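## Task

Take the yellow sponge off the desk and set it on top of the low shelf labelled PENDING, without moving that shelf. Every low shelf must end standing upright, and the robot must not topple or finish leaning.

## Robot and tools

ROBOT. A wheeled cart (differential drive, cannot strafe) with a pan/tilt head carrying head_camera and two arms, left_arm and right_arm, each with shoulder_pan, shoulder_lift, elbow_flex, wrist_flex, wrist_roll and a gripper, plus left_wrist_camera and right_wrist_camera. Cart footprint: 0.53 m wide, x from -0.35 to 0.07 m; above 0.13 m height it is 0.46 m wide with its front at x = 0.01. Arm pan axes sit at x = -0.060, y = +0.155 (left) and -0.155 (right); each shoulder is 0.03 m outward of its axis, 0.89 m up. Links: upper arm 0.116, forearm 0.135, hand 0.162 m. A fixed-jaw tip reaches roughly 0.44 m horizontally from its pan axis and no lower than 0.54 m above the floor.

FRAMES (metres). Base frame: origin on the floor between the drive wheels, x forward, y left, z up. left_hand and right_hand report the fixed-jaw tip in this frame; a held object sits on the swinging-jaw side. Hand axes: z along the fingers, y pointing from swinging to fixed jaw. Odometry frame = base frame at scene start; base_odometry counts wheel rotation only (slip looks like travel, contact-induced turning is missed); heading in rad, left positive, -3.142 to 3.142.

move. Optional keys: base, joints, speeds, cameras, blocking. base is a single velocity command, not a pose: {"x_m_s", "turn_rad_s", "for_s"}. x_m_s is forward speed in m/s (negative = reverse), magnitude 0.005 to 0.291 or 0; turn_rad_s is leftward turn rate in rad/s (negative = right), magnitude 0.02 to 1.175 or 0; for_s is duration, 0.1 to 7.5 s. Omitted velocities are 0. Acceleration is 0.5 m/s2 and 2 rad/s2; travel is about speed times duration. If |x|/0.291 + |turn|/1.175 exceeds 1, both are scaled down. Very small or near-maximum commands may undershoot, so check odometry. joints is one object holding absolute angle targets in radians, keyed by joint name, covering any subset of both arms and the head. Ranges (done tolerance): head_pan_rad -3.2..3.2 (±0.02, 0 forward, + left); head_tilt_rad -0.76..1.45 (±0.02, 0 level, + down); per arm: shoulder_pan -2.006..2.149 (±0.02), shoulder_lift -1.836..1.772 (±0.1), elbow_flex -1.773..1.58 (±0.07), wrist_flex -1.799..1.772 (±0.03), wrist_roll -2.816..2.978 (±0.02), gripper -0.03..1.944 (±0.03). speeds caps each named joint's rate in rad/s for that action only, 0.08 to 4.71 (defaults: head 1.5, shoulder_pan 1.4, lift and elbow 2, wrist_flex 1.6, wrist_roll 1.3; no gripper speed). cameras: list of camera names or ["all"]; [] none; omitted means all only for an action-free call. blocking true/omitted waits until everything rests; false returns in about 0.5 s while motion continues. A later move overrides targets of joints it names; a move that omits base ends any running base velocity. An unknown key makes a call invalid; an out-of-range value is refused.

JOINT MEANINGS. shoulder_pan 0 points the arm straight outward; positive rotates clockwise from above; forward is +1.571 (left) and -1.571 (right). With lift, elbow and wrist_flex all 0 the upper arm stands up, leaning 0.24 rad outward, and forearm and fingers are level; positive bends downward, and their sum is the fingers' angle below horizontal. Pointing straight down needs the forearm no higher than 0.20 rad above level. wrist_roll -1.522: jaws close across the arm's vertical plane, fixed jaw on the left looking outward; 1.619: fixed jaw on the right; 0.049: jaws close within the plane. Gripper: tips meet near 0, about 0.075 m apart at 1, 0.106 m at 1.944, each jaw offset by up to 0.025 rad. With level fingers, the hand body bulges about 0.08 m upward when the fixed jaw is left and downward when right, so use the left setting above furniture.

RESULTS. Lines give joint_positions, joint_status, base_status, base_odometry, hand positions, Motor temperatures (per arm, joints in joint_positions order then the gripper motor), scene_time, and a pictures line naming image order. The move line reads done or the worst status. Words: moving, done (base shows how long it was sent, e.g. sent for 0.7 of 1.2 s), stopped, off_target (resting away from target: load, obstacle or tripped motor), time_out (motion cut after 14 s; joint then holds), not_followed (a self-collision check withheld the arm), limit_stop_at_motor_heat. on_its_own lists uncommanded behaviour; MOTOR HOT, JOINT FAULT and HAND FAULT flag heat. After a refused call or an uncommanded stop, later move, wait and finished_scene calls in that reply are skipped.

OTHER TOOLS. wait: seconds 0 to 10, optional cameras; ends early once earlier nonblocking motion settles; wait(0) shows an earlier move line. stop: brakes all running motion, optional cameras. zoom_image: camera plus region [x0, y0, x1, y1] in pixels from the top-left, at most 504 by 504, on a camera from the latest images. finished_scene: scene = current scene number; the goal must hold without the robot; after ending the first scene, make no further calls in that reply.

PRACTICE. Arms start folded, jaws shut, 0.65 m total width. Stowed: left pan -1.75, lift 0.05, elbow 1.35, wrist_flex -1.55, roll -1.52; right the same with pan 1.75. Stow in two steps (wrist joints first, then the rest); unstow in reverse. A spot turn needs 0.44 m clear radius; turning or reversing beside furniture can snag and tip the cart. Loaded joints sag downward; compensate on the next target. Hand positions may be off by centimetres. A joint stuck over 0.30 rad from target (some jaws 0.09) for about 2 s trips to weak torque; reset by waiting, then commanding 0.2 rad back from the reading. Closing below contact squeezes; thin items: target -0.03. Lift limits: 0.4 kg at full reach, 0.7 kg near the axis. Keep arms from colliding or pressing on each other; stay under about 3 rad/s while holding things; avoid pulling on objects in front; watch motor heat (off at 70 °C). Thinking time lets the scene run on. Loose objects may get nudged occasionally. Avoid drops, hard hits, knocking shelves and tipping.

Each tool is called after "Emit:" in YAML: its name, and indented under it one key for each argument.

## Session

Emit:
move:
  joints: {"head_pan_rad": 0.0, "head_tilt_rad": 0.3}
  cameras: ["head_camera"]

Emit:
move:
  joints: {"head_pan_rad": -0.9, "head_tilt_rad": 0.3}
  cameras: ["head_camera"]

Emit:
move:
  joints: {"head_pan_rad": -1.8, "head_tilt_rad": 0.1}
  cameras: ["head_camera"]

Emit:
move:
  joints: {"head_pan_rad": -2.7, "head_tilt_rad": 0.2}
  cameras: ["head_camera"]

Emit:
move:
  joints: {"head_pan_rad": 2.7, "head_tilt_rad": 0.2}
  cameras: ["head_camera"]

Emit:
move:
  joints: {"head_pan_rad": 1.8, "head_tilt_rad": 0.2}
  cameras: ["head_camera"]

Emit:
move:
  joints: {"head_pan_rad": 0.9, "head_tilt_rad": 0.3}
  cameras: ["head_camera"]

Scene clock: 1.00 s.
Motor temperatures (°C): left_arm=[30 30 29 30 30 29] | right_arm=[29 27 26 27 29 28]
move: done
base_odometry: x=+0.000 y=+0.000 heading=+0.000
base_status: not commanded
joint_positions: head_pan_rad=+0.000 head_tilt_rad=+0.292 left_arm_shoulder_pan_rad=+0.002 left_arm_shoulder_lift_rad=-1.688 left_arm_elbow_flex_rad=+1.459 left_arm_wrist_flex_rad=+0.984 left_arm_wrist_roll_rad=-0.001 left_arm_gripper_rad=+0.000 right_arm_shoulder_pan_rad=+0.004 right_arm_shoulder_lift_rad=-1.732 right_arm_elbow_flex_rad=+1.485 right_arm_wrist_flex_rad=+1.015 right_arm_wrist_roll_rad=+0.000 right_arm_gripper_rad=+0.000
joint_status: all done
left_hand: x=-0.0597 y=+0.3120 z=+0.8286 quat_wxyz=(+0.397, -0.918, +0.023, +0.009) (m; base frame)
right_hand: x=-0.0607 y=-0.3093 z=+0.8243 quat_wxyz=(+0.009, +0.024, +0.920, -0.391) (m; base frame)
pictures: head_camera
Images, in order (width x height): head_camera 644x476.

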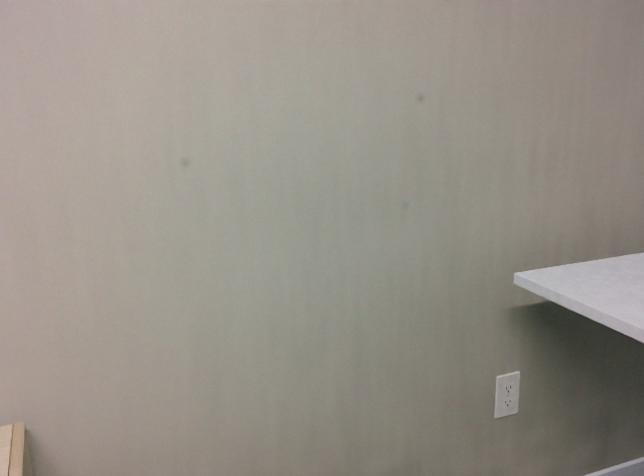

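Scene clock: 2.40 s.
move: done
base_odometry: x=+0.000 y=+0.000 heading=+0.000
base_status: not commanded
joint_positions: head_pan_rad=-0.891 head_tilt_rad=+0.292 left_arm_shoulder_pan_rad=+0.002 left_arm_shoulder_lift_rad=-1.688 left_arm_elbow_flex_rad=+1.459 left_arm_wrist_flex_rad=+0.984 left_arm_wrist_roll_rad=-0.001 left_arm_gripper_rad=+0.000 right_arm_shoulder_pan_rad=+0.004 right_arm_shoulder_lift_rad=-1.732 right_arm_elbow_flex_rad=+1.485 right_arm_wrist_flex_rad=+1.015 right_arm_wrist_roll_rad=+0.000 right_arm_gripper_rad=+0.000
joint_status: all done
left_hand: x=-0.0597 y=+0.3120 z=+0.8286 quat_wxyz=(+0.397, -0.918, +0.023, +0.009) (m; base frame)
right_hand: x=-0.0607 y=-0.3093 z=+0.8243 quat_wxyz=(+0.009, +0.024, +0.920, -0.391) (m; base frame)
pictures: head_camera
Images, in order (width x height): head_camera 644x476.

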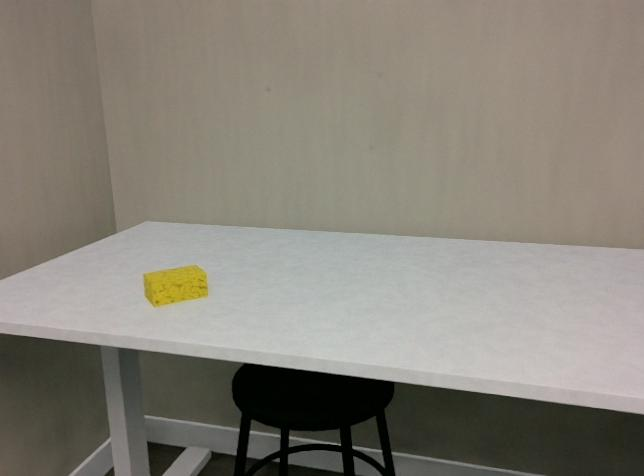

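Scene clock: 3.80 s.
move: done
base_odometry: x=+0.000 y=+0.000 heading=+0.000
base_status: not commanded
joint_positions: head_pan_rad=-1.790 head_tilt_rad=+0.111 left_arm_shoulder_pan_rad=+0.002 left_arm_shoulder_lift_rad=-1.688 left_arm_elbow_flex_rad=+1.459 left_arm_wrist_flex_rad=+0.984 left_arm_wrist_roll_rad=-0.001 left_arm_gripper_rad=+0.000 right_arm_shoulder_pan_rad=+0.004 right_arm_shoulder_lift_rad=-1.732 right_arm_elbow_flex_rad=+1.485 right_arm_wrist_flex_rad=+1.015 right_arm_wrist_roll_rad=+0.000 right_arm_gripper_rad=+0.000
joint_status: all done
left_hand: x=-0.0597 y=+0.3120 z=+0.8286 quat_wxyz=(+0.397, -0.918, +0.023, +0.009) (m; base frame)
right_hand: x=-0.0607 y=-0.3093 z=+0.8243 quat_wxyz=(+0.009, +0.024, +0.920, -0.391) (m; base frame)
pictures: head_camera
Images, in order (width x height): head_camera 644x476.

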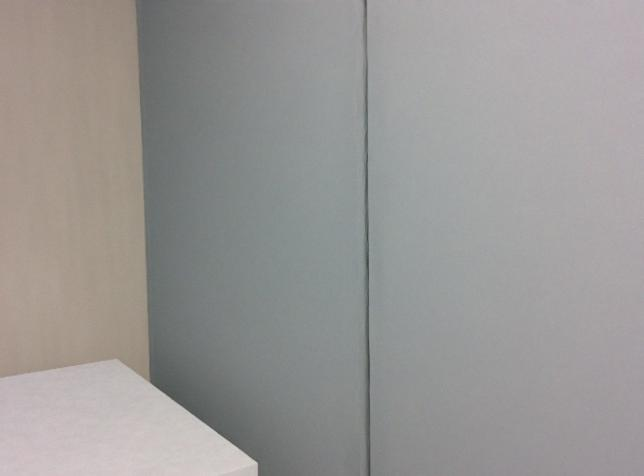

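Scene clock: 5.20 s.
move: done
base_odometry: x=+0.000 y=+0.000 heading=+0.000
base_status: not commanded
joint_positions: head_pan_rad=-2.691 head_tilt_rad=+0.192 left_arm_shoulder_pan_rad=+0.002 left_arm_shoulder_lift_rad=-1.688 left_arm_elbow_flex_rad=+1.459 left_arm_wrist_flex_rad=+0.984 left_arm_wrist_roll_rad=-0.001 left_arm_gripper_rad=+0.000 right_arm_shoulder_pan_rad=+0.004 right_arm_shoulder_lift_rad=-1.732 right_arm_elbow_flex_rad=+1.485 right_arm_wrist_flex_rad=+1.015 right_arm_wrist_roll_rad=+0.000 right_arm_gripper_rad=+0.000
joint_status: all done
left_hand: x=-0.0597 y=+0.3120 z=+0.8286 quat_wxyz=(+0.397, -0.918, +0.023, +0.009) (m; base frame)
right_hand: x=-0.0607 y=-0.3093 z=+0.8243 quat_wxyz=(+0.009, +0.024, +0.920, -0.391) (m; base frame)
pictures: head_camera
Images, in order (width x height): head_camera 644x476.

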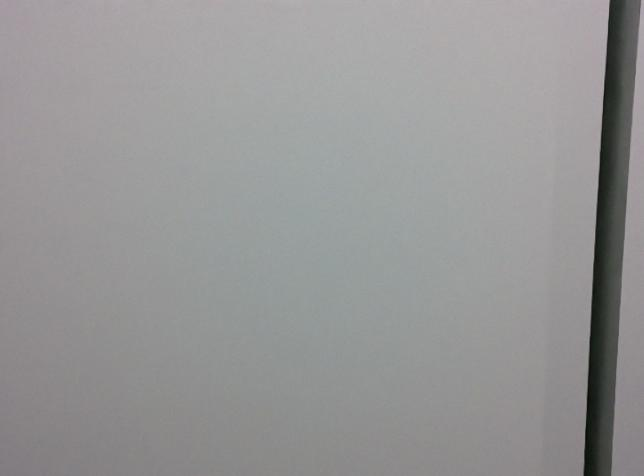

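Scene clock: 9.60 s.
move: done
base_odometry: x=+0.000 y=+0.000 heading=+0.000
base_status: not commanded
joint_positions: head_pan_rad=+2.689 head_tilt_rad=+0.192 left_arm_shoulder_pan_rad=+0.002 left_arm_shoulder_lift_rad=-1.688 left_arm_elbow_flex_rad=+1.459 left_arm_wrist_flex_rad=+0.984 left_arm_wrist_roll_rad=-0.001 left_arm_gripper_rad=+0.000 right_arm_shoulder_pan_rad=+0.004 right_arm_shoulder_lift_rad=-1.732 right_arm_elbow_flex_rad=+1.485 right_arm_wrist_flex_rad=+1.015 right_arm_wrist_roll_rad=+0.000 right_arm_gripper_rad=+0.000
joint_status: all done
left_hand: x=-0.0597 y=+0.3120 z=+0.8286 quat_wxyz=(+0.397, -0.918, +0.023, +0.009) (m; base frame)
right_hand: x=-0.0607 y=-0.3093 z=+0.8243 quat_wxyz=(+0.009, +0.024, +0.920, -0.391) (m; base frame)
pictures: head_camera
Images, in order (width x height): head_camera 644x476.

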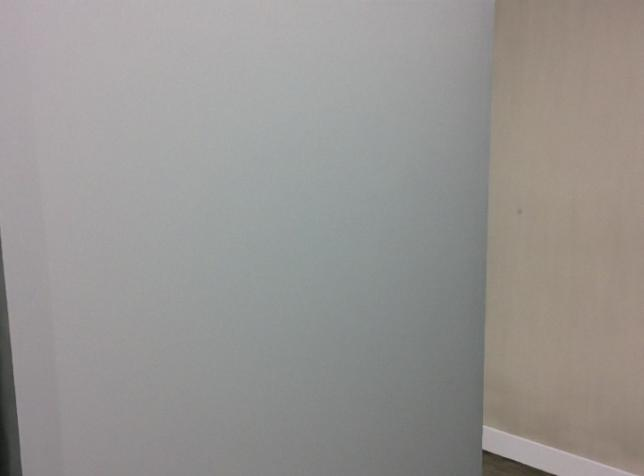

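Scene clock: 11.00 s.
move: done
base_odometry: x=+0.000 y=+0.000 heading=+0.000
base_status: not commanded
joint_positions: head_pan_rad=+1.809 head_tilt_rad=+0.192 left_arm_shoulder_pan_rad=+0.002 left_arm_shoulder_lift_rad=-1.688 left_arm_elbow_flex_rad=+1.459 left_arm_wrist_flex_rad=+0.984 left_arm_wrist_roll_rad=-0.001 left_arm_gripper_rad=+0.000 right_arm_shoulder_pan_rad=+0.004 right_arm_shoulder_lift_rad=-1.732 right_arm_elbow_flex_rad=+1.485 right_arm_wrist_flex_rad=+1.015 right_arm_wrist_roll_rad=+0.000 right_arm_gripper_rad=+0.000
joint_status: all done
left_hand: x=-0.0597 y=+0.3120 z=+0.8286 quat_wxyz=(+0.397, -0.918, +0.023, +0.009) (m; base frame)
right_hand: x=-0.0607 y=-0.3093 z=+0.8243 quat_wxyz=(+0.009, +0.024, +0.920, -0.391) (m; base frame)
pictures: head_camera
Images, in order (width x height): head_camera 644x476.

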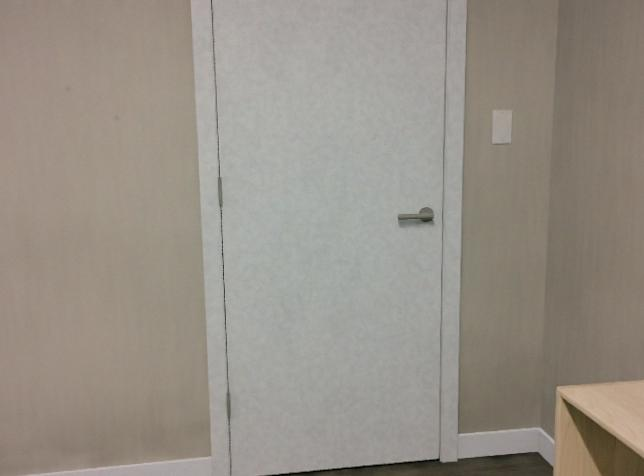

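Scene clock: 12.40 s.
move: done
base_odometry: x=+0.000 y=+0.000 heading=+0.000
base_status: not commanded
joint_positions: head_pan_rad=+0.910 head_tilt_rad=+0.292 left_arm_shoulder_pan_rad=+0.002 left_arm_shoulder_lift_rad=-1.688 left_arm_elbow_flex_rad=+1.459 left_arm_wrist_flex_rad=+0.984 left_arm_wrist_roll_rad=-0.001 left_arm_gripper_rad=+0.000 right_arm_shoulder_pan_rad=+0.004 right_arm_shoulder_lift_rad=-1.732 right_arm_elbow_flex_rad=+1.485 right_arm_wrist_flex_rad=+1.015 right_arm_wrist_roll_rad=+0.000 right_arm_gripper_rad=+0.000
joint_status: all done
left_hand: x=-0.0597 y=+0.3120 z=+0.8286 quat_wxyz=(+0.397, -0.918, +0.023, +0.009) (m; base frame)
right_hand: x=-0.0607 y=-0.3093 z=+0.8243 quat_wxyz=(+0.009, +0.024, +0.920, -0.391) (m; base frame)
pictures: head_camera
Images, in order (width x height): head_camera 644x476.

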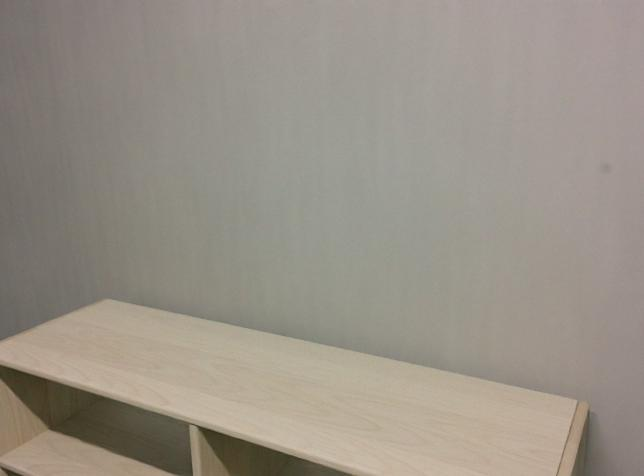

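Emit:
move:
  joints: {"head_pan_rad": 0.85, "head_tilt_rad": -0.2}
  cameras: ["head_camera"]

Emit:
move:
  joints: {"head_pan_rad": -0.9, "head_tilt_rad": 0.5}
  cameras: ["head_camera"]

Scene clock: 20.43 s.
move: done
base_odometry: x=+0.000 y=+0.000 heading=+0.000
base_status: not commanded
joint_positions: head_pan_rad=+0.859 head_tilt_rad=-0.190 left_arm_shoulder_pan_rad=+0.002 left_arm_shoulder_lift_rad=-1.688 left_arm_elbow_flex_rad=+1.459 left_arm_wrist_flex_rad=+0.984 left_arm_wrist_roll_rad=-0.001 left_arm_gripper_rad=+0.000 right_arm_shoulder_pan_rad=+0.004 right_arm_shoulder_lift_rad=-1.732 right_arm_elbow_flex_rad=+1.485 right_arm_wrist_flex_rad=+1.015 right_arm_wrist_roll_rad=+0.000 right_arm_gripper_rad=+0.000
joint_status: all done
left_hand: x=-0.0597 y=+0.3120 z=+0.8286 quat_wxyz=(+0.397, -0.918, +0.023, +0.009) (m; base frame)
right_hand: x=-0.0607 y=-0.3093 z=+0.8243 quat_wxyz=(+0.009, +0.024, +0.920, -0.391) (m; base frame)
pictures: head_camera
Images, in order (width x height): head_camera 644x476.

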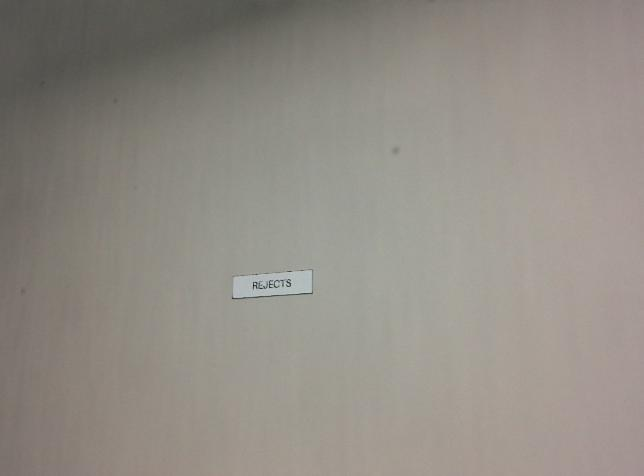

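Scene clock: 22.40 s.
move: done
base_odometry: x=+0.000 y=+0.000 heading=+0.000
base_status: not commanded
joint_positions: head_pan_rad=-0.891 head_tilt_rad=+0.493 left_arm_shoulder_pan_rad=+0.002 left_arm_shoulder_lift_rad=-1.688 left_arm_elbow_flex_rad=+1.459 left_arm_wrist_flex_rad=+0.984 left_arm_wrist_roll_rad=-0.001 left_arm_gripper_rad=+0.000 right_arm_shoulder_pan_rad=+0.004 right_arm_shoulder_lift_rad=-1.732 right_arm_elbow_flex_rad=+1.485 right_arm_wrist_flex_rad=+1.015 right_arm_wrist_roll_rad=+0.000 right_arm_gripper_rad=+0.000
joint_status: all done
left_hand: x=-0.0597 y=+0.3120 z=+0.8286 quat_wxyz=(+0.397, -0.918, +0.023, +0.009) (m; base frame)
right_hand: x=-0.0607 y=-0.3093 z=+0.8243 quat_wxyz=(+0.009, +0.024, +0.920, -0.391) (m; base frame)
pictures: head_camera
Images, in order (width x height): head_camera 644x476.

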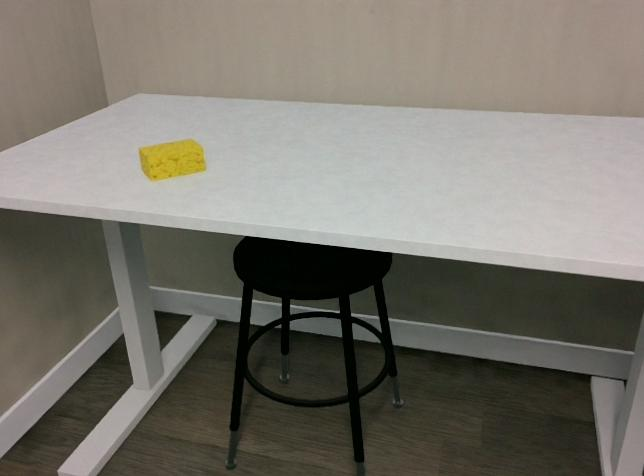

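Emit:
move:
  base: {"turn_rad_s": -0.4, "for_s": 0.85}
  joints: {"left_arm_shoulder_lift_rad": 0.33, "left_arm_elbow_flex_rad": -0.55, "left_arm_wrist_flex_rad": 0.65, "left_arm_wrist_roll_rad": -1.522, "left_arm_gripper_rad": 1.75}

Emit:
move:
  base: {"x_m_s": 0.25, "for_s": 3.27}
  joints: {"left_arm_shoulder_pan_rad": 1.571, "head_pan_rad": 0, "head_tilt_rad": 0.9}
  cameras: ["head_camera"]

Emit:
move:
  base: {"turn_rad_s": -0.5, "for_s": 1.56}
  cameras: ["head_camera", "left_wrist_camera"]

Scene clock: 76.90 s.
move: done
base_odometry: x=+0.000 y=+0.000 heading=-0.348
base_status: done (sent for 0.87 of 0.87 s)
joint_positions: head_pan_rad=-0.891 head_tilt_rad=+0.493 left_arm_shoulder_pan_rad=+0.002 left_arm_shoulder_lift_rad=+0.341 left_arm_elbow_flex_rad=-0.510 left_arm_wrist_flex_rad=+0.665 left_arm_wrist_roll_rad=-1.518 left_arm_gripper_rad=+1.743 right_arm_shoulder_pan_rad=+0.000 right_arm_shoulder_lift_rad=-1.732 right_arm_elbow_flex_rad=+1.485 right_arm_wrist_flex_rad=+1.015 right_arm_wrist_roll_rad=+0.000 right_arm_gripper_rad=+0.000
joint_status: all done
left_hand: x=-0.0671 y=+0.5227 z=+0.9420 quat_wxyz=(+0.363, -0.608, +0.607, +0.361) (m; base frame)
right_hand: x=-0.0599 y=-0.3093 z=+0.8243 quat_wxyz=(+0.010, +0.022, +0.920, -0.391) (m; base frame)
pictures: none

Scene clock: 81.33 s.
move: done
base_odometry: x=+0.768 y=-0.279 heading=-0.348
base_status: done (sent for 3.27 of 3.27 s)
joint_positions: head_pan_rad=-0.011 head_tilt_rad=+0.894 left_arm_shoulder_pan_rad=+1.563 left_arm_shoulder_lift_rad=+0.341 left_arm_elbow_flex_rad=-0.512 left_arm_wrist_flex_rad=+0.665 left_arm_wrist_roll_rad=-1.526 left_arm_gripper_rad=+1.743 right_arm_shoulder_pan_rad=+0.000 right_arm_shoulder_lift_rad=-1.732 right_arm_elbow_flex_rad=+1.485 right_arm_wrist_flex_rad=+1.015 right_arm_wrist_roll_rad=+0.000 right_arm_gripper_rad=+0.000
joint_status: all done
left_hand: x=+0.3077 y=+0.1655 z=+0.9425 quat_wxyz=(+0.513, -0.002, +0.859, +0.003) (m; base frame)
right_hand: x=-0.0599 y=-0.3093 z=+0.8243 quat_wxyz=(+0.010, +0.022, +0.920, -0.391) (m; base frame)
pictures: head_camera
Images, in order (width x height): head_camera 644x476.

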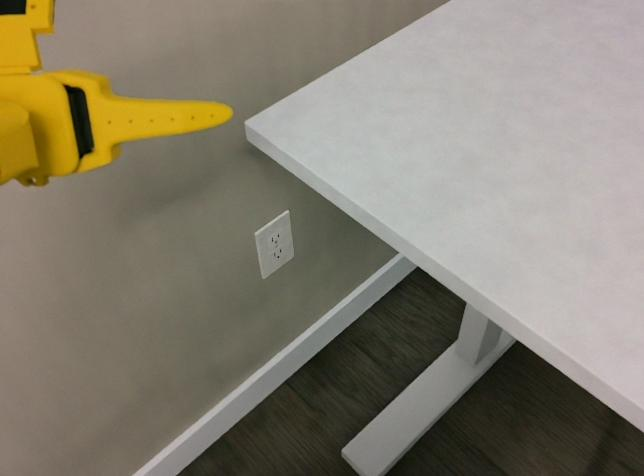

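Scene clock: 83.73 s.
move: done
base_odometry: x=+0.767 y=-0.279 heading=-1.130
base_status: done (sent for 1.57 of 1.57 s)
joint_positions: head_pan_rad=-0.011 head_tilt_rad=+0.894 left_arm_shoulder_pan_rad=+1.566 left_arm_shoulder_lift_rad=+0.341 left_arm_elbow_flex_rad=-0.512 left_arm_wrist_flex_rad=+0.665 left_arm_wrist_roll_rad=-1.527 left_arm_gripper_rad=+1.743 right_arm_shoulder_pan_rad=+0.001 right_arm_shoulder_lift_rad=-1.732 right_arm_elbow_flex_rad=+1.485 right_arm_wrist_flex_rad=+1.015 right_arm_wrist_roll_rad=+0.000 right_arm_gripper_rad=+0.000
joint_status: not commanded
left_hand: x=+0.3077 y=+0.1644 z=+0.9425 quat_wxyz=(+0.513, +0.000, +0.859, +0.002) (m; base frame)
right_hand: x=-0.0602 y=-0.3093 z=+0.8243 quat_wxyz=(+0.009, +0.023, +0.920, -0.391) (m; base frame)
pictures: head_camera, left_wrist_camera
Images, in order (width x height): head_camera 644x476, left_wrist_camera 644x476.

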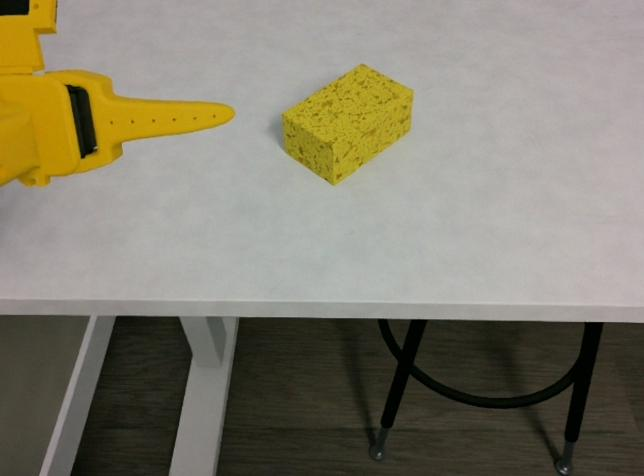

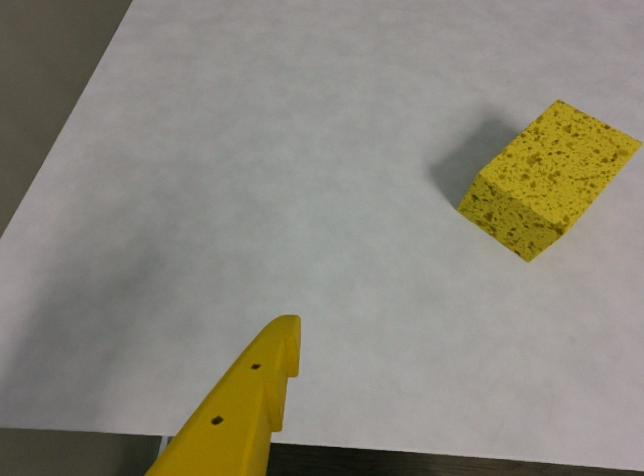

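Emit:
move:
  base: {"x_m_s": 0.15, "for_s": 1.22}
  joints: {"left_arm_shoulder_lift_rad": 0.435, "left_arm_elbow_flex_rad": -0.09, "left_arm_wrist_flex_rad": 0.12, "left_arm_shoulder_pan_rad": 1.89}
  speeds: {"left_arm_shoulder_lift_rad": 0.1, "left_arm_elbow_flex_rad": 0.4, "left_arm_wrist_flex_rad": 0.4, "left_arm_shoulder_pan_rad": 0.3}
  cameras: ["head_camera", "left_wrist_camera"]

Scene clock: 94.23 s.
move: done
base_odometry: x=+0.846 y=-0.447 heading=-1.132
base_status: done (sent for 1.23 of 1.23 s)
joint_positions: head_pan_rad=-0.011 head_tilt_rad=+0.894 left_arm_shoulder_pan_rad=+1.884 left_arm_shoulder_lift_rad=+0.447 left_arm_elbow_flex_rad=-0.085 left_arm_wrist_flex_rad=+0.134 left_arm_wrist_roll_rad=-1.527 left_arm_gripper_rad=+1.743 right_arm_shoulder_pan_rad=+0.000 right_arm_shoulder_lift_rad=-1.732 right_arm_elbow_flex_rad=+1.485 right_arm_wrist_flex_rad=+1.015 right_arm_wrist_roll_rad=+0.000 right_arm_gripper_rad=+0.000
joint_status: all done
left_hand: x=+0.2977 y=+0.0473 z=+0.8641 quat_wxyz=(+0.506, +0.136, +0.848, -0.079) (m; base frame)
right_hand: x=-0.0599 y=-0.3093 z=+0.8243 quat_wxyz=(+0.010, +0.022, +0.920, -0.391) (m; base frame)
pictures: head_camera, left_wrist_camera
Images, in order (width x height): head_camera 644x476, left_wrist_camera 644x476.

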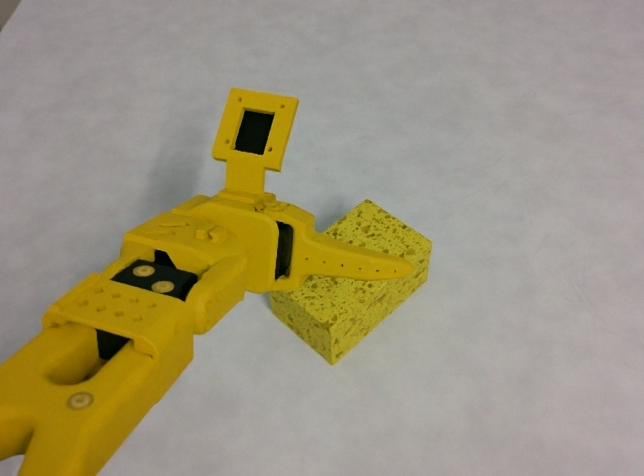

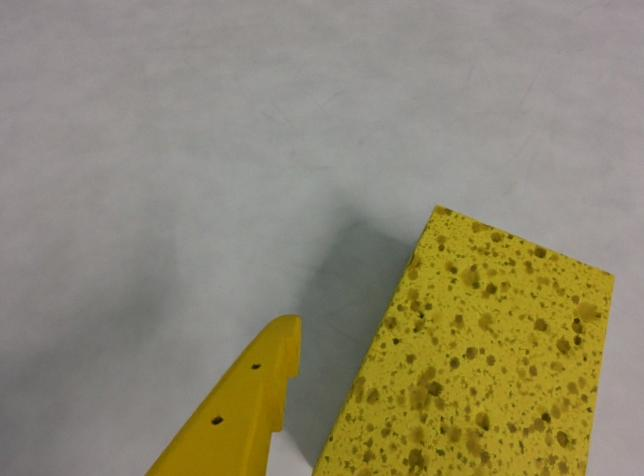

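Emit:
move:
  joints: {"left_arm_shoulder_lift_rad": 0.69, "left_arm_elbow_flex_rad": -0.1, "left_arm_wrist_flex_rad": -0.1, "left_arm_shoulder_pan_rad": 1.915}
  cameras: ["left_wrist_camera"]

Scene clock: 101.40 s.
move: done
base_odometry: x=+0.846 y=-0.447 heading=-1.132
base_status: not commanded
joint_positions: head_pan_rad=-0.011 head_tilt_rad=+0.894 left_arm_shoulder_pan_rad=+1.907 left_arm_shoulder_lift_rad=+0.702 left_arm_elbow_flex_rad=-0.085 left_arm_wrist_flex_rad=-0.087 left_arm_wrist_roll_rad=-1.527 left_arm_gripper_rad=+1.743 right_arm_shoulder_pan_rad=+0.000 right_arm_shoulder_lift_rad=-1.732 right_arm_elbow_flex_rad=+1.485 right_arm_wrist_flex_rad=+1.015 right_arm_wrist_roll_rad=+0.000 right_arm_gripper_rad=+0.000
joint_status: all done
left_hand: x=+0.2975 y=+0.0383 z=+0.8070 quat_wxyz=(+0.491, +0.147, +0.855, -0.082) (m; base frame)
right_hand: x=-0.0599 y=-0.3093 z=+0.8243 quat_wxyz=(+0.010, +0.022, +0.920, -0.391) (m; base frame)
pictures: left_wrist_camera
Images, in order (width x height): left_wrist_camera 644x476.

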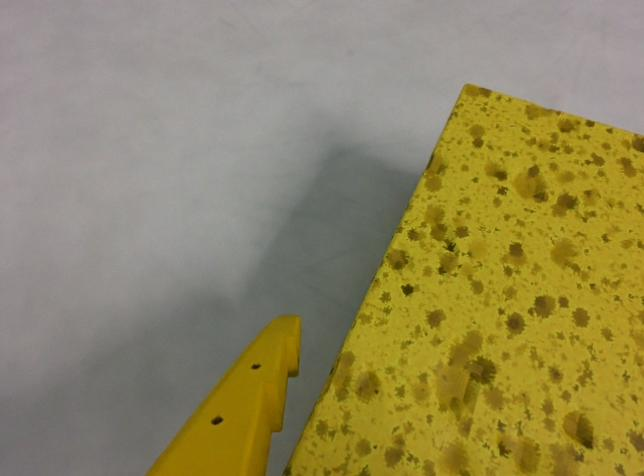

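Emit:
move:
  joints: {"left_arm_shoulder_lift_rad": 0.85, "left_arm_elbow_flex_rad": -0.1, "left_arm_wrist_flex_rad": -0.25, "left_arm_shoulder_pan_rad": 1.94}
  speeds: {"left_arm_shoulder_lift_rad": 0.3}

Emit:
move:
  joints: {"left_arm_gripper_rad": 0.45}
  cameras: ["left_wrist_camera", "head_camera"]

Emit:
move:
  joints: {"left_arm_shoulder_lift_rad": 0.4, "left_arm_wrist_flex_rad": 0.2, "left_arm_gripper_rad": 0.74}
  speeds: {"left_arm_shoulder_lift_rad": 0.5, "left_arm_wrist_flex_rad": 0.5}
  cameras: ["left_wrist_camera"]

Scene clock: 111.70 s.
move: done
base_odometry: x=+0.846 y=-0.447 heading=-1.132
base_status: not commanded
joint_positions: head_pan_rad=-0.011 head_tilt_rad=+0.894 left_arm_shoulder_pan_rad=+1.931 left_arm_shoulder_lift_rad=+0.860 left_arm_elbow_flex_rad=-0.085 left_arm_wrist_flex_rad=-0.236 left_arm_wrist_roll_rad=-1.527 left_arm_gripper_rad=+1.743 right_arm_shoulder_pan_rad=+0.000 right_arm_shoulder_lift_rad=-1.732 right_arm_elbow_flex_rad=+1.485 right_arm_wrist_flex_rad=+1.015 right_arm_wrist_roll_rad=+0.000 right_arm_gripper_rad=+0.000
joint_status: all done
left_hand: x=+0.2906 y=+0.0310 z=+0.7732 quat_wxyz=(+0.486, +0.158, +0.855, -0.087) (m; base frame)
right_hand: x=-0.0599 y=-0.3093 z=+0.8243 quat_wxyz=(+0.010, +0.022, +0.920, -0.391) (m; base frame)
pictures: none

Scene clock: 112.87 s.
move: off_target
base_odometry: x=+0.846 y=-0.447 heading=-1.132
base_status: not commanded
joint_positions: head_pan_rad=-0.011 head_tilt_rad=+0.894 left_arm_shoulder_pan_rad=+1.942 left_arm_shoulder_lift_rad=+0.861 left_arm_elbow_flex_rad=-0.085 left_arm_wrist_flex_rad=-0.242 left_arm_wrist_roll_rad=-1.518 left_arm_gripper_rad=+0.864 right_arm_shoulder_pan_rad=+0.000 right_arm_shoulder_lift_rad=-1.732 right_arm_elbow_flex_rad=+1.485 right_arm_wrist_flex_rad=+1.015 right_arm_wrist_roll_rad=+0.000 right_arm_gripper_rad=+0.000
joint_status: left_arm_gripper_rad off_target (ended at +0.864, target +0.450)
left_hand: x=+0.2895 y=+0.0272 z=+0.7735 quat_wxyz=(+0.487, +0.159, +0.854, -0.093) (m; base frame)
right_hand: x=-0.0599 y=-0.3093 z=+0.8243 quat_wxyz=(+0.010, +0.022, +0.920, -0.391) (m; base frame)
pictures: head_camera, left_wrist_camera
Images, in order (width x height): head_camera 644x476, left_wrist_camera 644x476.

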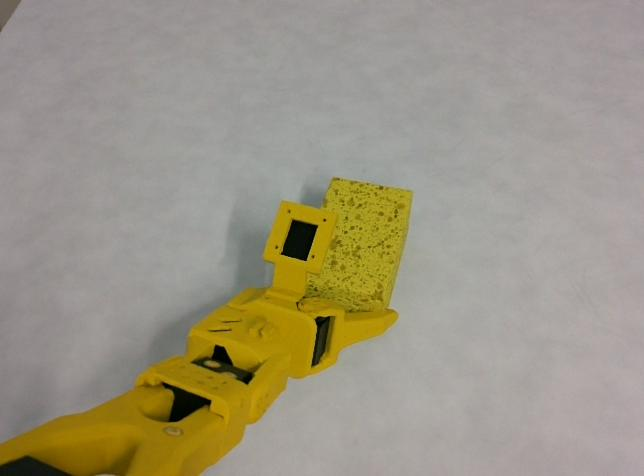

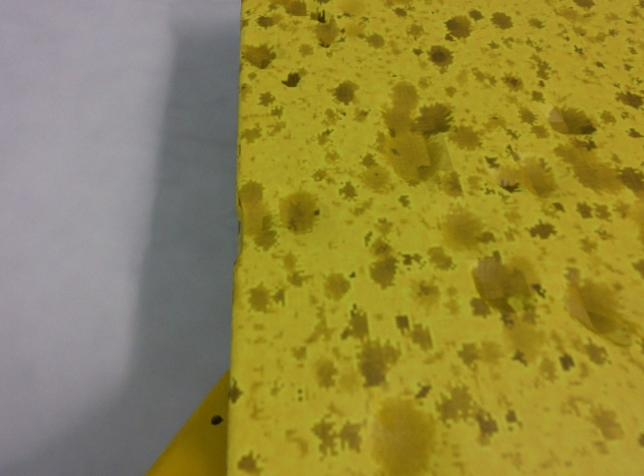

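Scene clock: 114.30 s.
move: off_target
base_odometry: x=+0.846 y=-0.447 heading=-1.132
base_status: not commanded
joint_positions: head_pan_rad=-0.011 head_tilt_rad=+0.894 left_arm_shoulder_pan_rad=+1.942 left_arm_shoulder_lift_rad=+0.468 left_arm_elbow_flex_rad=-0.085 left_arm_wrist_flex_rad=+0.198 left_arm_wrist_roll_rad=-1.524 left_arm_gripper_rad=+0.864 right_arm_shoulder_pan_rad=+0.000 right_arm_shoulder_lift_rad=-1.732 right_arm_elbow_flex_rad=+1.485 right_arm_wrist_flex_rad=+1.015 right_arm_wrist_roll_rad=+0.000 right_arm_gripper_rad=+0.000
joint_status: left_arm_gripper_rad off_target (ended at +0.864, target +0.740); the others done
left_hand: x=+0.2851 y=+0.0289 z=+0.8479 quat_wxyz=(+0.467, +0.163, +0.865, -0.087) (m; base frame)
right_hand: x=-0.0599 y=-0.3093 z=+0.8243 quat_wxyz=(+0.010, +0.022, +0.920, -0.391) (m; base frame)
pictures: left_wrist_camera
Images, in order (width x height): left_wrist_camera 644x476.

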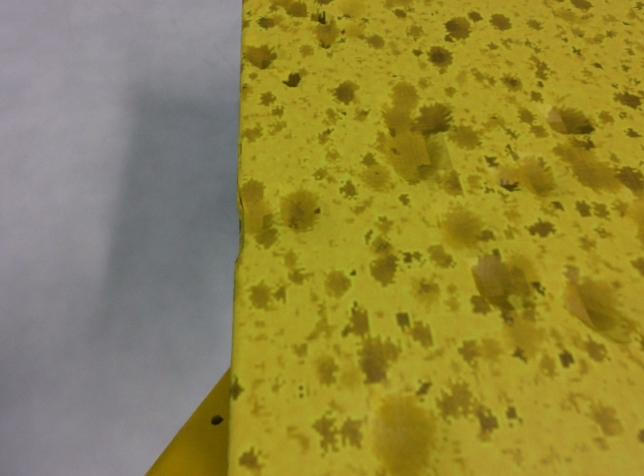

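Emit:
move:
  base: {"x_m_s": -0.2, "for_s": 1.75}
  joints: {"left_arm_shoulder_pan_rad": 1.6, "head_pan_rad": 2.6, "head_tilt_rad": 0.4}
  speeds: {"left_arm_shoulder_pan_rad": 0.3}
  cameras: ["head_camera"]

Emit:
move:
  base: {"turn_rad_s": 0.4, "for_s": 1.27}

Emit:
move:
  base: {"x_m_s": -0.25, "for_s": 5.1}
  joints: {"head_pan_rad": 3.1, "head_tilt_rad": 0.6}
  cameras: ["head_camera"]

Emit:
move:
  base: {"turn_rad_s": -0.4, "for_s": 1.25}
  joints: {"head_pan_rad": -2.4, "head_tilt_rad": 0.6}
  cameras: ["head_camera"]

Scene clock: 142.13 s.
move: done
base_odometry: x=+0.695 y=-0.127 heading=-1.126
base_status: done (sent for 1.77 of 1.77 s)
joint_positions: head_pan_rad=+2.589 head_tilt_rad=+0.413 left_arm_shoulder_pan_rad=+1.599 left_arm_shoulder_lift_rad=+0.467 left_arm_elbow_flex_rad=-0.085 left_arm_wrist_flex_rad=+0.198 left_arm_wrist_roll_rad=-1.527 left_arm_gripper_rad=+0.864 right_arm_shoulder_pan_rad=-0.002 right_arm_shoulder_lift_rad=-1.732 right_arm_elbow_flex_rad=+1.485 right_arm_wrist_flex_rad=+1.015 right_arm_wrist_roll_rad=+0.000 right_arm_gripper_rad=+0.000
joint_status: all done
left_hand: x=+0.3075 y=+0.1525 z=+0.8484 quat_wxyz=(+0.475, +0.014, +0.880, -0.005) (m; base frame)
right_hand: x=-0.0597 y=-0.3093 z=+0.8243 quat_wxyz=(+0.010, +0.021, +0.920, -0.390) (m; base frame)
pictures: head_camera
Images, in order (width x height): head_camera 644x476.

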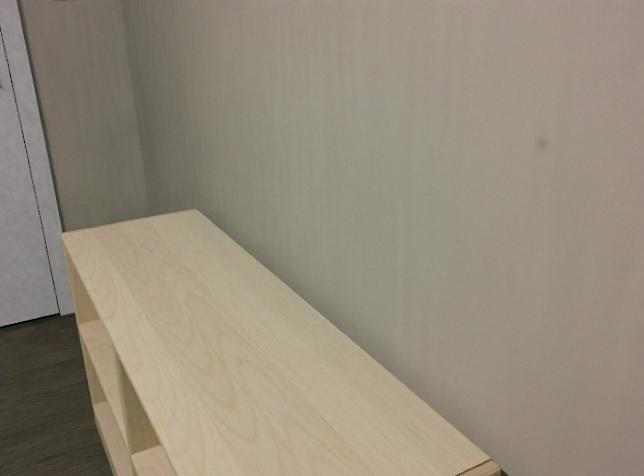

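Scene clock: 144.07 s.
move: done
base_odometry: x=+0.695 y=-0.127 heading=-0.622
base_status: done (sent for 1.27 of 1.27 s)
joint_positions: head_pan_rad=+2.589 head_tilt_rad=+0.413 left_arm_shoulder_pan_rad=+1.606 left_arm_shoulder_lift_rad=+0.467 left_arm_elbow_flex_rad=-0.085 left_arm_wrist_flex_rad=+0.198 left_arm_wrist_roll_rad=-1.527 left_arm_gripper_rad=+0.864 right_arm_shoulder_pan_rad=+0.001 right_arm_shoulder_lift_rad=-1.732 right_arm_elbow_flex_rad=+1.485 right_arm_wrist_flex_rad=+1.015 right_arm_wrist_roll_rad=+0.000 right_arm_gripper_rad=+0.000
joint_status: not commanded
left_hand: x=+0.3074 y=+0.1497 z=+0.8484 quat_wxyz=(+0.475, +0.018, +0.880, -0.007) (m; base frame)
right_hand: x=-0.0602 y=-0.3093 z=+0.8243 quat_wxyz=(+0.009, +0.023, +0.920, -0.391) (m; base frame)
pictures: none

Scene clock: 150.50 s.
move: done
base_odometry: x=-0.341 y=+0.616 heading=-0.622
base_status: done (sent for 5.1 of 5.1 s)
joint_positions: head_pan_rad=+3.089 head_tilt_rad=+0.593 left_arm_shoulder_pan_rad=+1.606 left_arm_shoulder_lift_rad=+0.467 left_arm_elbow_flex_rad=-0.085 left_arm_wrist_flex_rad=+0.198 left_arm_wrist_roll_rad=-1.527 left_arm_gripper_rad=+0.864 right_arm_shoulder_pan_rad=-0.004 right_arm_shoulder_lift_rad=-1.732 right_arm_elbow_flex_rad=+1.485 right_arm_wrist_flex_rad=+1.015 right_arm_wrist_roll_rad=+0.000 right_arm_gripper_rad=+0.000
joint_status: all done
left_hand: x=+0.3074 y=+0.1497 z=+0.8484 quat_wxyz=(+0.475, +0.018, +0.880, -0.007) (m; base frame)
right_hand: x=-0.0595 y=-0.3093 z=+0.8243 quat_wxyz=(+0.010, +0.021, +0.920, -0.390) (m; base frame)
pictures: head_camera
Images, in order (width x height): head_camera 644x476.

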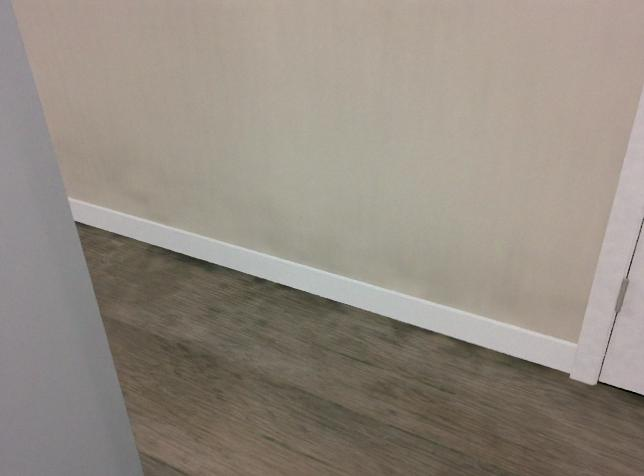

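Scene clock: 154.97 s.
move: done
base_odometry: x=-0.342 y=+0.616 heading=-1.131
base_status: done (sent for 1.27 of 1.27 s)
joint_positions: head_pan_rad=-2.391 head_tilt_rad=+0.593 left_arm_shoulder_pan_rad=+1.599 left_arm_shoulder_lift_rad=+0.467 left_arm_elbow_flex_rad=-0.085 left_arm_wrist_flex_rad=+0.198 left_arm_wrist_roll_rad=-1.527 left_arm_gripper_rad=+0.864 right_arm_shoulder_pan_rad=+0.001 right_arm_shoulder_lift_rad=-1.732 right_arm_elbow_flex_rad=+1.485 right_arm_wrist_flex_rad=+1.015 right_arm_wrist_roll_rad=+0.000 right_arm_gripper_rad=+0.000
joint_status: all done
left_hand: x=+0.3075 y=+0.1525 z=+0.8484 quat_wxyz=(+0.475, +0.014, +0.880, -0.005) (m; base frame)
right_hand: x=-0.0602 y=-0.3093 z=+0.8243 quat_wxyz=(+0.009, +0.023, +0.920, -0.391) (m; base frame)
pictures: head_camera
Images, in order (width x height): head_camera 644x476.

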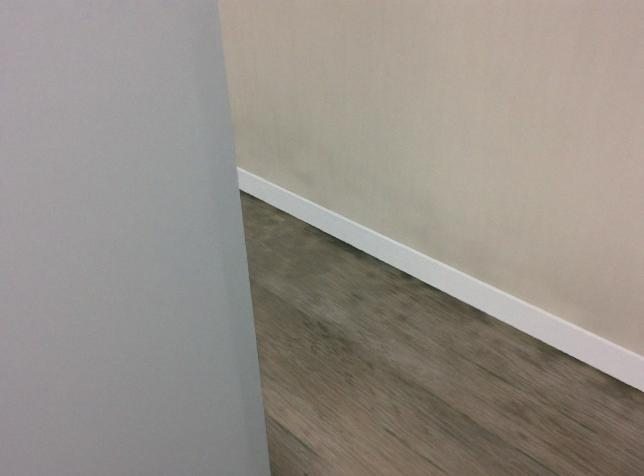

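Emit:
move:
  base: {"x_m_s": -0.25, "for_s": 3.4}
  joints: {"left_arm_shoulder_lift_rad": 1.07, "left_arm_elbow_flex_rad": 0.35, "left_arm_wrist_flex_rad": -0.88, "head_pan_rad": -1.57, "head_tilt_rad": 0.5}
  speeds: {"left_arm_shoulder_lift_rad": 0.4, "left_arm_elbow_flex_rad": 0.3, "left_arm_wrist_flex_rad": 0.7}
  cameras: ["head_camera"]

Scene clock: 182.07 s.
move: done
base_odometry: x=-0.703 y=+1.386 heading=-1.131
base_status: done (sent for 3.4 of 3.4 s)
joint_positions: head_pan_rad=-1.580 head_tilt_rad=+0.513 left_arm_shoulder_pan_rad=+1.599 left_arm_shoulder_lift_rad=+1.079 left_arm_elbow_flex_rad=+0.349 left_arm_wrist_flex_rad=-0.862 left_arm_wrist_roll_rad=-1.527 left_arm_gripper_rad=+0.864 right_arm_shoulder_pan_rad=+0.000 right_arm_shoulder_lift_rad=-1.732 right_arm_elbow_flex_rad=+1.485 right_arm_wrist_flex_rad=+1.015 right_arm_wrist_roll_rad=+0.000 right_arm_gripper_rad=+0.000
joint_status: all done
left_hand: x=+0.2427 y=+0.1543 z=+0.7035 quat_wxyz=(+0.481, +0.014, +0.876, -0.005) (m; base frame)
right_hand: x=-0.0599 y=-0.3093 z=+0.8243 quat_wxyz=(+0.010, +0.022, +0.920, -0.391) (m; base frame)
pictures: head_camera
Images, in order (width x height): head_camera 644x476.

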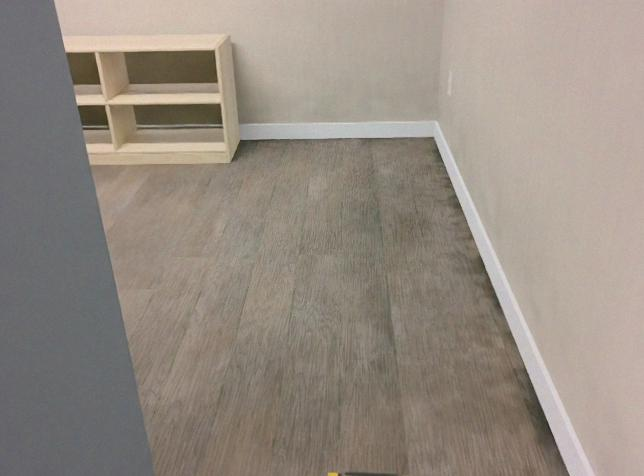

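Emit:
move:
  base: {"turn_rad_s": -0.6, "for_s": 2.61}
  joints: {"head_pan_rad": 0.3, "head_tilt_rad": 0.1}
  cameras: ["head_camera"]

Scene clock: 194.93 s.
move: done
base_odometry: x=-0.703 y=+1.386 heading=-2.689
base_status: done (sent for 2.6 of 2.6 s)
joint_positions: head_pan_rad=+0.290 head_tilt_rad=+0.111 left_arm_shoulder_pan_rad=+1.602 left_arm_shoulder_lift_rad=+1.079 left_arm_elbow_flex_rad=+0.349 left_arm_wrist_flex_rad=-0.863 left_arm_wrist_roll_rad=-1.527 left_arm_gripper_rad=+0.864 right_arm_shoulder_pan_rad=+0.004 right_arm_shoulder_lift_rad=-1.732 right_arm_elbow_flex_rad=+1.485 right_arm_wrist_flex_rad=+1.015 right_arm_wrist_roll_rad=+0.000 right_arm_gripper_rad=+0.000
joint_status: all done
left_hand: x=+0.2429 y=+0.1534 z=+0.7037 quat_wxyz=(+0.482, +0.016, +0.876, -0.006) (m; base frame)
right_hand: x=-0.0607 y=-0.3093 z=+0.8243 quat_wxyz=(+0.009, +0.024, +0.920, -0.391) (m; base frame)
pictures: head_camera
Images, in order (width x height): head_camera 644x476.

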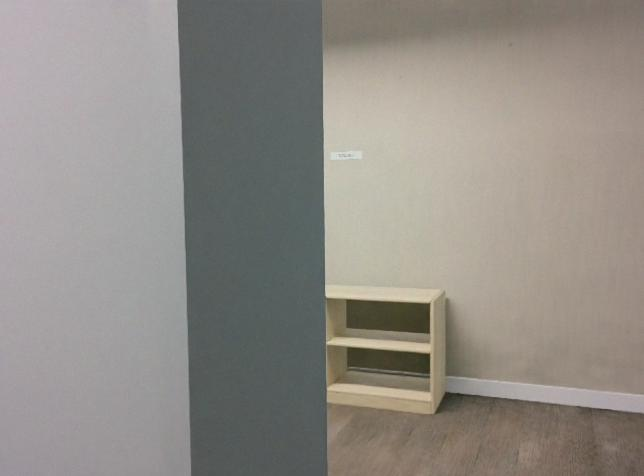

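Emit:
zoom_image:
  camera: "head_camera"
  region: [320, 140, 380, 170]

Emit:
move:
  base: {"x_m_s": 0.25, "for_s": 5.0}
  joints: {"head_pan_rad": 0.5, "head_tilt_rad": 0.2}
  cameras: ["head_camera"]

Scaled by 8.400.

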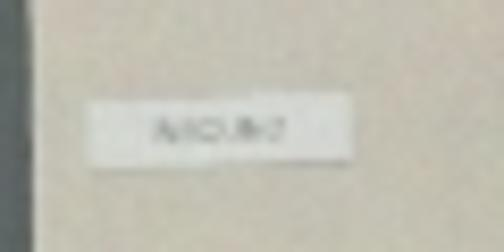

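Scene clock: 212.47 s.
move: done
base_odometry: x=-1.829 y=+0.841 heading=-2.689
base_status: done (sent for 5 of 5 s)
joint_positions: head_pan_rad=+0.489 head_tilt_rad=+0.193 left_arm_shoulder_pan_rad=+1.602 left_arm_shoulder_lift_rad=+1.079 left_arm_elbow_flex_rad=+0.349 left_arm_wrist_flex_rad=-0.863 left_arm_wrist_roll_rad=-1.527 left_arm_gripper_rad=+0.864 right_arm_shoulder_pan_rad=-0.002 right_arm_shoulder_lift_rad=-1.732 right_arm_elbow_flex_rad=+1.485 right_arm_wrist_flex_rad=+1.015 right_arm_wrist_roll_rad=+0.000 right_arm_gripper_rad=+0.000
joint_status: all done
left_hand: x=+0.2429 y=+0.1534 z=+0.7037 quat_wxyz=(+0.482, +0.016, +0.876, -0.006) (m; base frame)
right_hand: x=-0.0597 y=-0.3093 z=+0.8243 quat_wxyz=(+0.010, +0.021, +0.920, -0.390) (m; base frame)
pictures: head_camera
Images, in order (width x height): head_camera 644x476.

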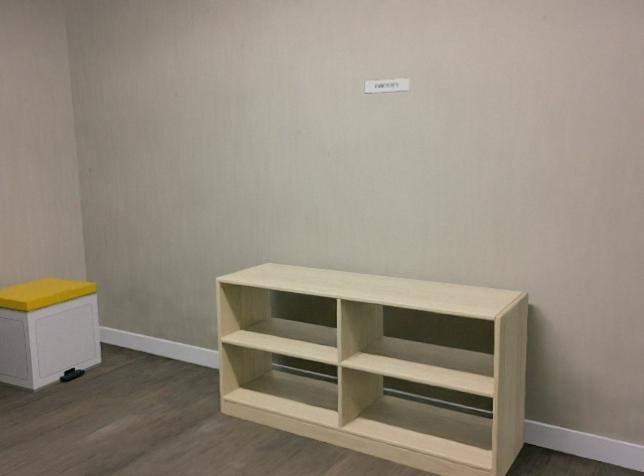

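Emit:
zoom_image:
  camera: "head_camera"
  region: [360, 74, 414, 98]

Emit:
move:
  joints: {"head_pan_rad": 2.2, "head_tilt_rad": 0.2}
  cameras: ["head_camera"]

Emit:
move:
  joints: {"head_pan_rad": 1.3, "head_tilt_rad": 0.2}
  cameras: ["head_camera"]

Scaled by 9.333.

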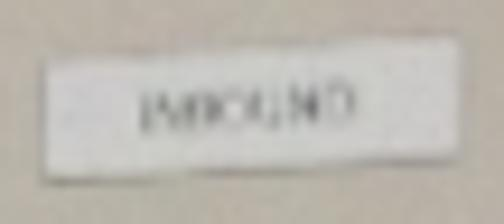

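Scene clock: 220.77 s.
move: done
base_odometry: x=-1.829 y=+0.841 heading=-2.689
base_status: not commanded
joint_positions: head_pan_rad=+2.189 head_tilt_rad=+0.193 left_arm_shoulder_pan_rad=+1.602 left_arm_shoulder_lift_rad=+1.079 left_arm_elbow_flex_rad=+0.349 left_arm_wrist_flex_rad=-0.863 left_arm_wrist_roll_rad=-1.527 left_arm_gripper_rad=+0.864 right_arm_shoulder_pan_rad=-0.002 right_arm_shoulder_lift_rad=-1.732 right_arm_elbow_flex_rad=+1.485 right_arm_wrist_flex_rad=+1.015 right_arm_wrist_roll_rad=+0.000 right_arm_gripper_rad=+0.000
joint_status: all done
left_hand: x=+0.2429 y=+0.1534 z=+0.7037 quat_wxyz=(+0.482, +0.016, +0.876, -0.006) (m; base frame)
right_hand: x=-0.0597 y=-0.3093 z=+0.8243 quat_wxyz=(+0.010, +0.021, +0.920, -0.390) (m; base frame)
pictures: head_camera
Images, in order (width x height): head_camera 644x476.

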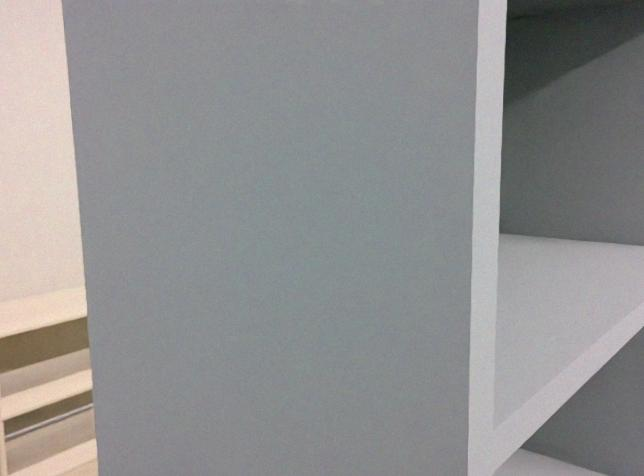

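Scene clock: 222.17 s.
move: done
base_odometry: x=-1.829 y=+0.841 heading=-2.689
base_status: not commanded
joint_positions: head_pan_rad=+1.310 head_tilt_rad=+0.193 left_arm_shoulder_pan_rad=+1.602 left_arm_shoulder_lift_rad=+1.079 left_arm_elbow_flex_rad=+0.349 left_arm_wrist_flex_rad=-0.863 left_arm_wrist_roll_rad=-1.527 left_arm_gripper_rad=+0.864 right_arm_shoulder_pan_rad=-0.002 right_arm_shoulder_lift_rad=-1.732 right_arm_elbow_flex_rad=+1.485 right_arm_wrist_flex_rad=+1.015 right_arm_wrist_roll_rad=+0.000 right_arm_gripper_rad=+0.000
joint_status: all done
left_hand: x=+0.2429 y=+0.1534 z=+0.7037 quat_wxyz=(+0.482, +0.016, +0.876, -0.006) (m; base frame)
right_hand: x=-0.0597 y=-0.3093 z=+0.8243 quat_wxyz=(+0.010, +0.021, +0.920, -0.390) (m; base frame)
pictures: head_camera
Images, in order (width x height): head_camera 644x476.

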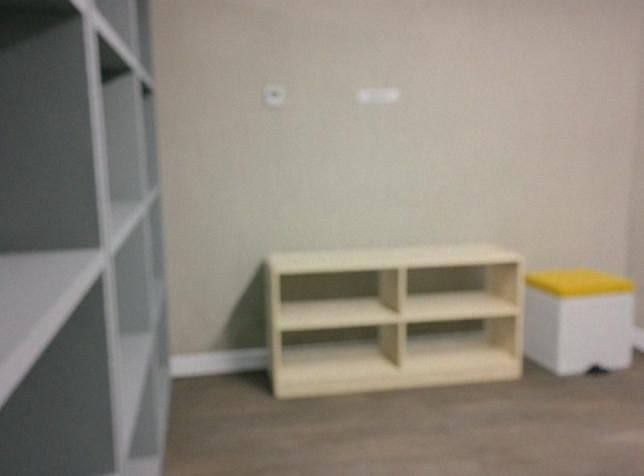

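Emit:
move:
  cameras: ["head_camera"]

Emit:
zoom_image:
  camera: "head_camera"
  region: [350, 80, 406, 112]

Scene clock: 227.00 s.
Motor temperatures (°C): left_arm=[29 30 29 30 29 30] | right_arm=[29 27 26 26 29 28]
base_odometry: x=-1.829 y=+0.841 heading=-2.689
base_status: not commanded
joint_positions: head_pan_rad=+1.310 head_tilt_rad=+0.193 left_arm_shoulder_pan_rad=+1.602 left_arm_shoulder_lift_rad=+1.079 left_arm_elbow_flex_rad=+0.349 left_arm_wrist_flex_rad=-0.863 left_arm_wrist_roll_rad=-1.527 left_arm_gripper_rad=+0.864 right_arm_shoulder_pan_rad=-0.002 right_arm_shoulder_lift_rad=-1.732 right_arm_elbow_flex_rad=+1.485 right_arm_wrist_flex_rad=+1.015 right_arm_wrist_roll_rad=+0.000 right_arm_gripper_rad=+0.000
joint_status: all done
left_hand: x=+0.2429 y=+0.1534 z=+0.7037 quat_wxyz=(+0.482, +0.016, +0.876, -0.006) (m; base frame)
right_hand: x=-0.0597 y=-0.3093 z=+0.8243 quat_wxyz=(+0.010, +0.021, +0.920, -0.390) (m; base frame)
pictures: head_camera
Images, in order (width x height): head_camera 644x476.

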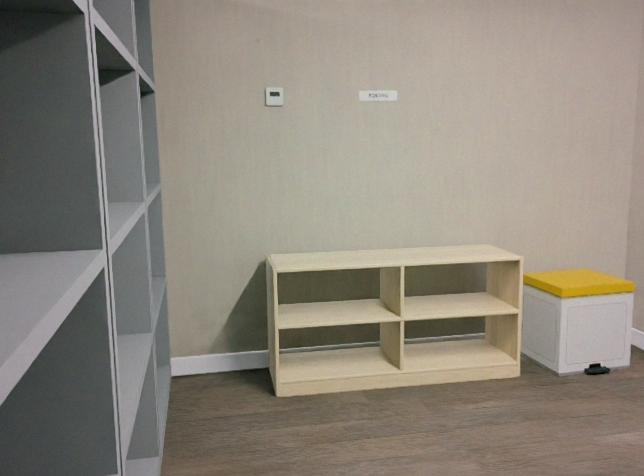

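Scaled by 9.000.

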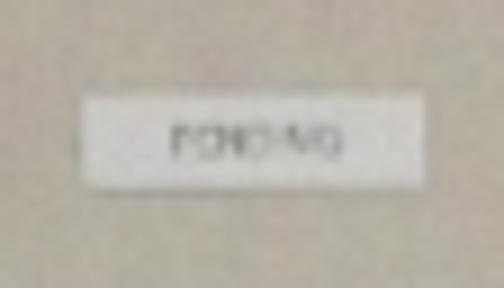

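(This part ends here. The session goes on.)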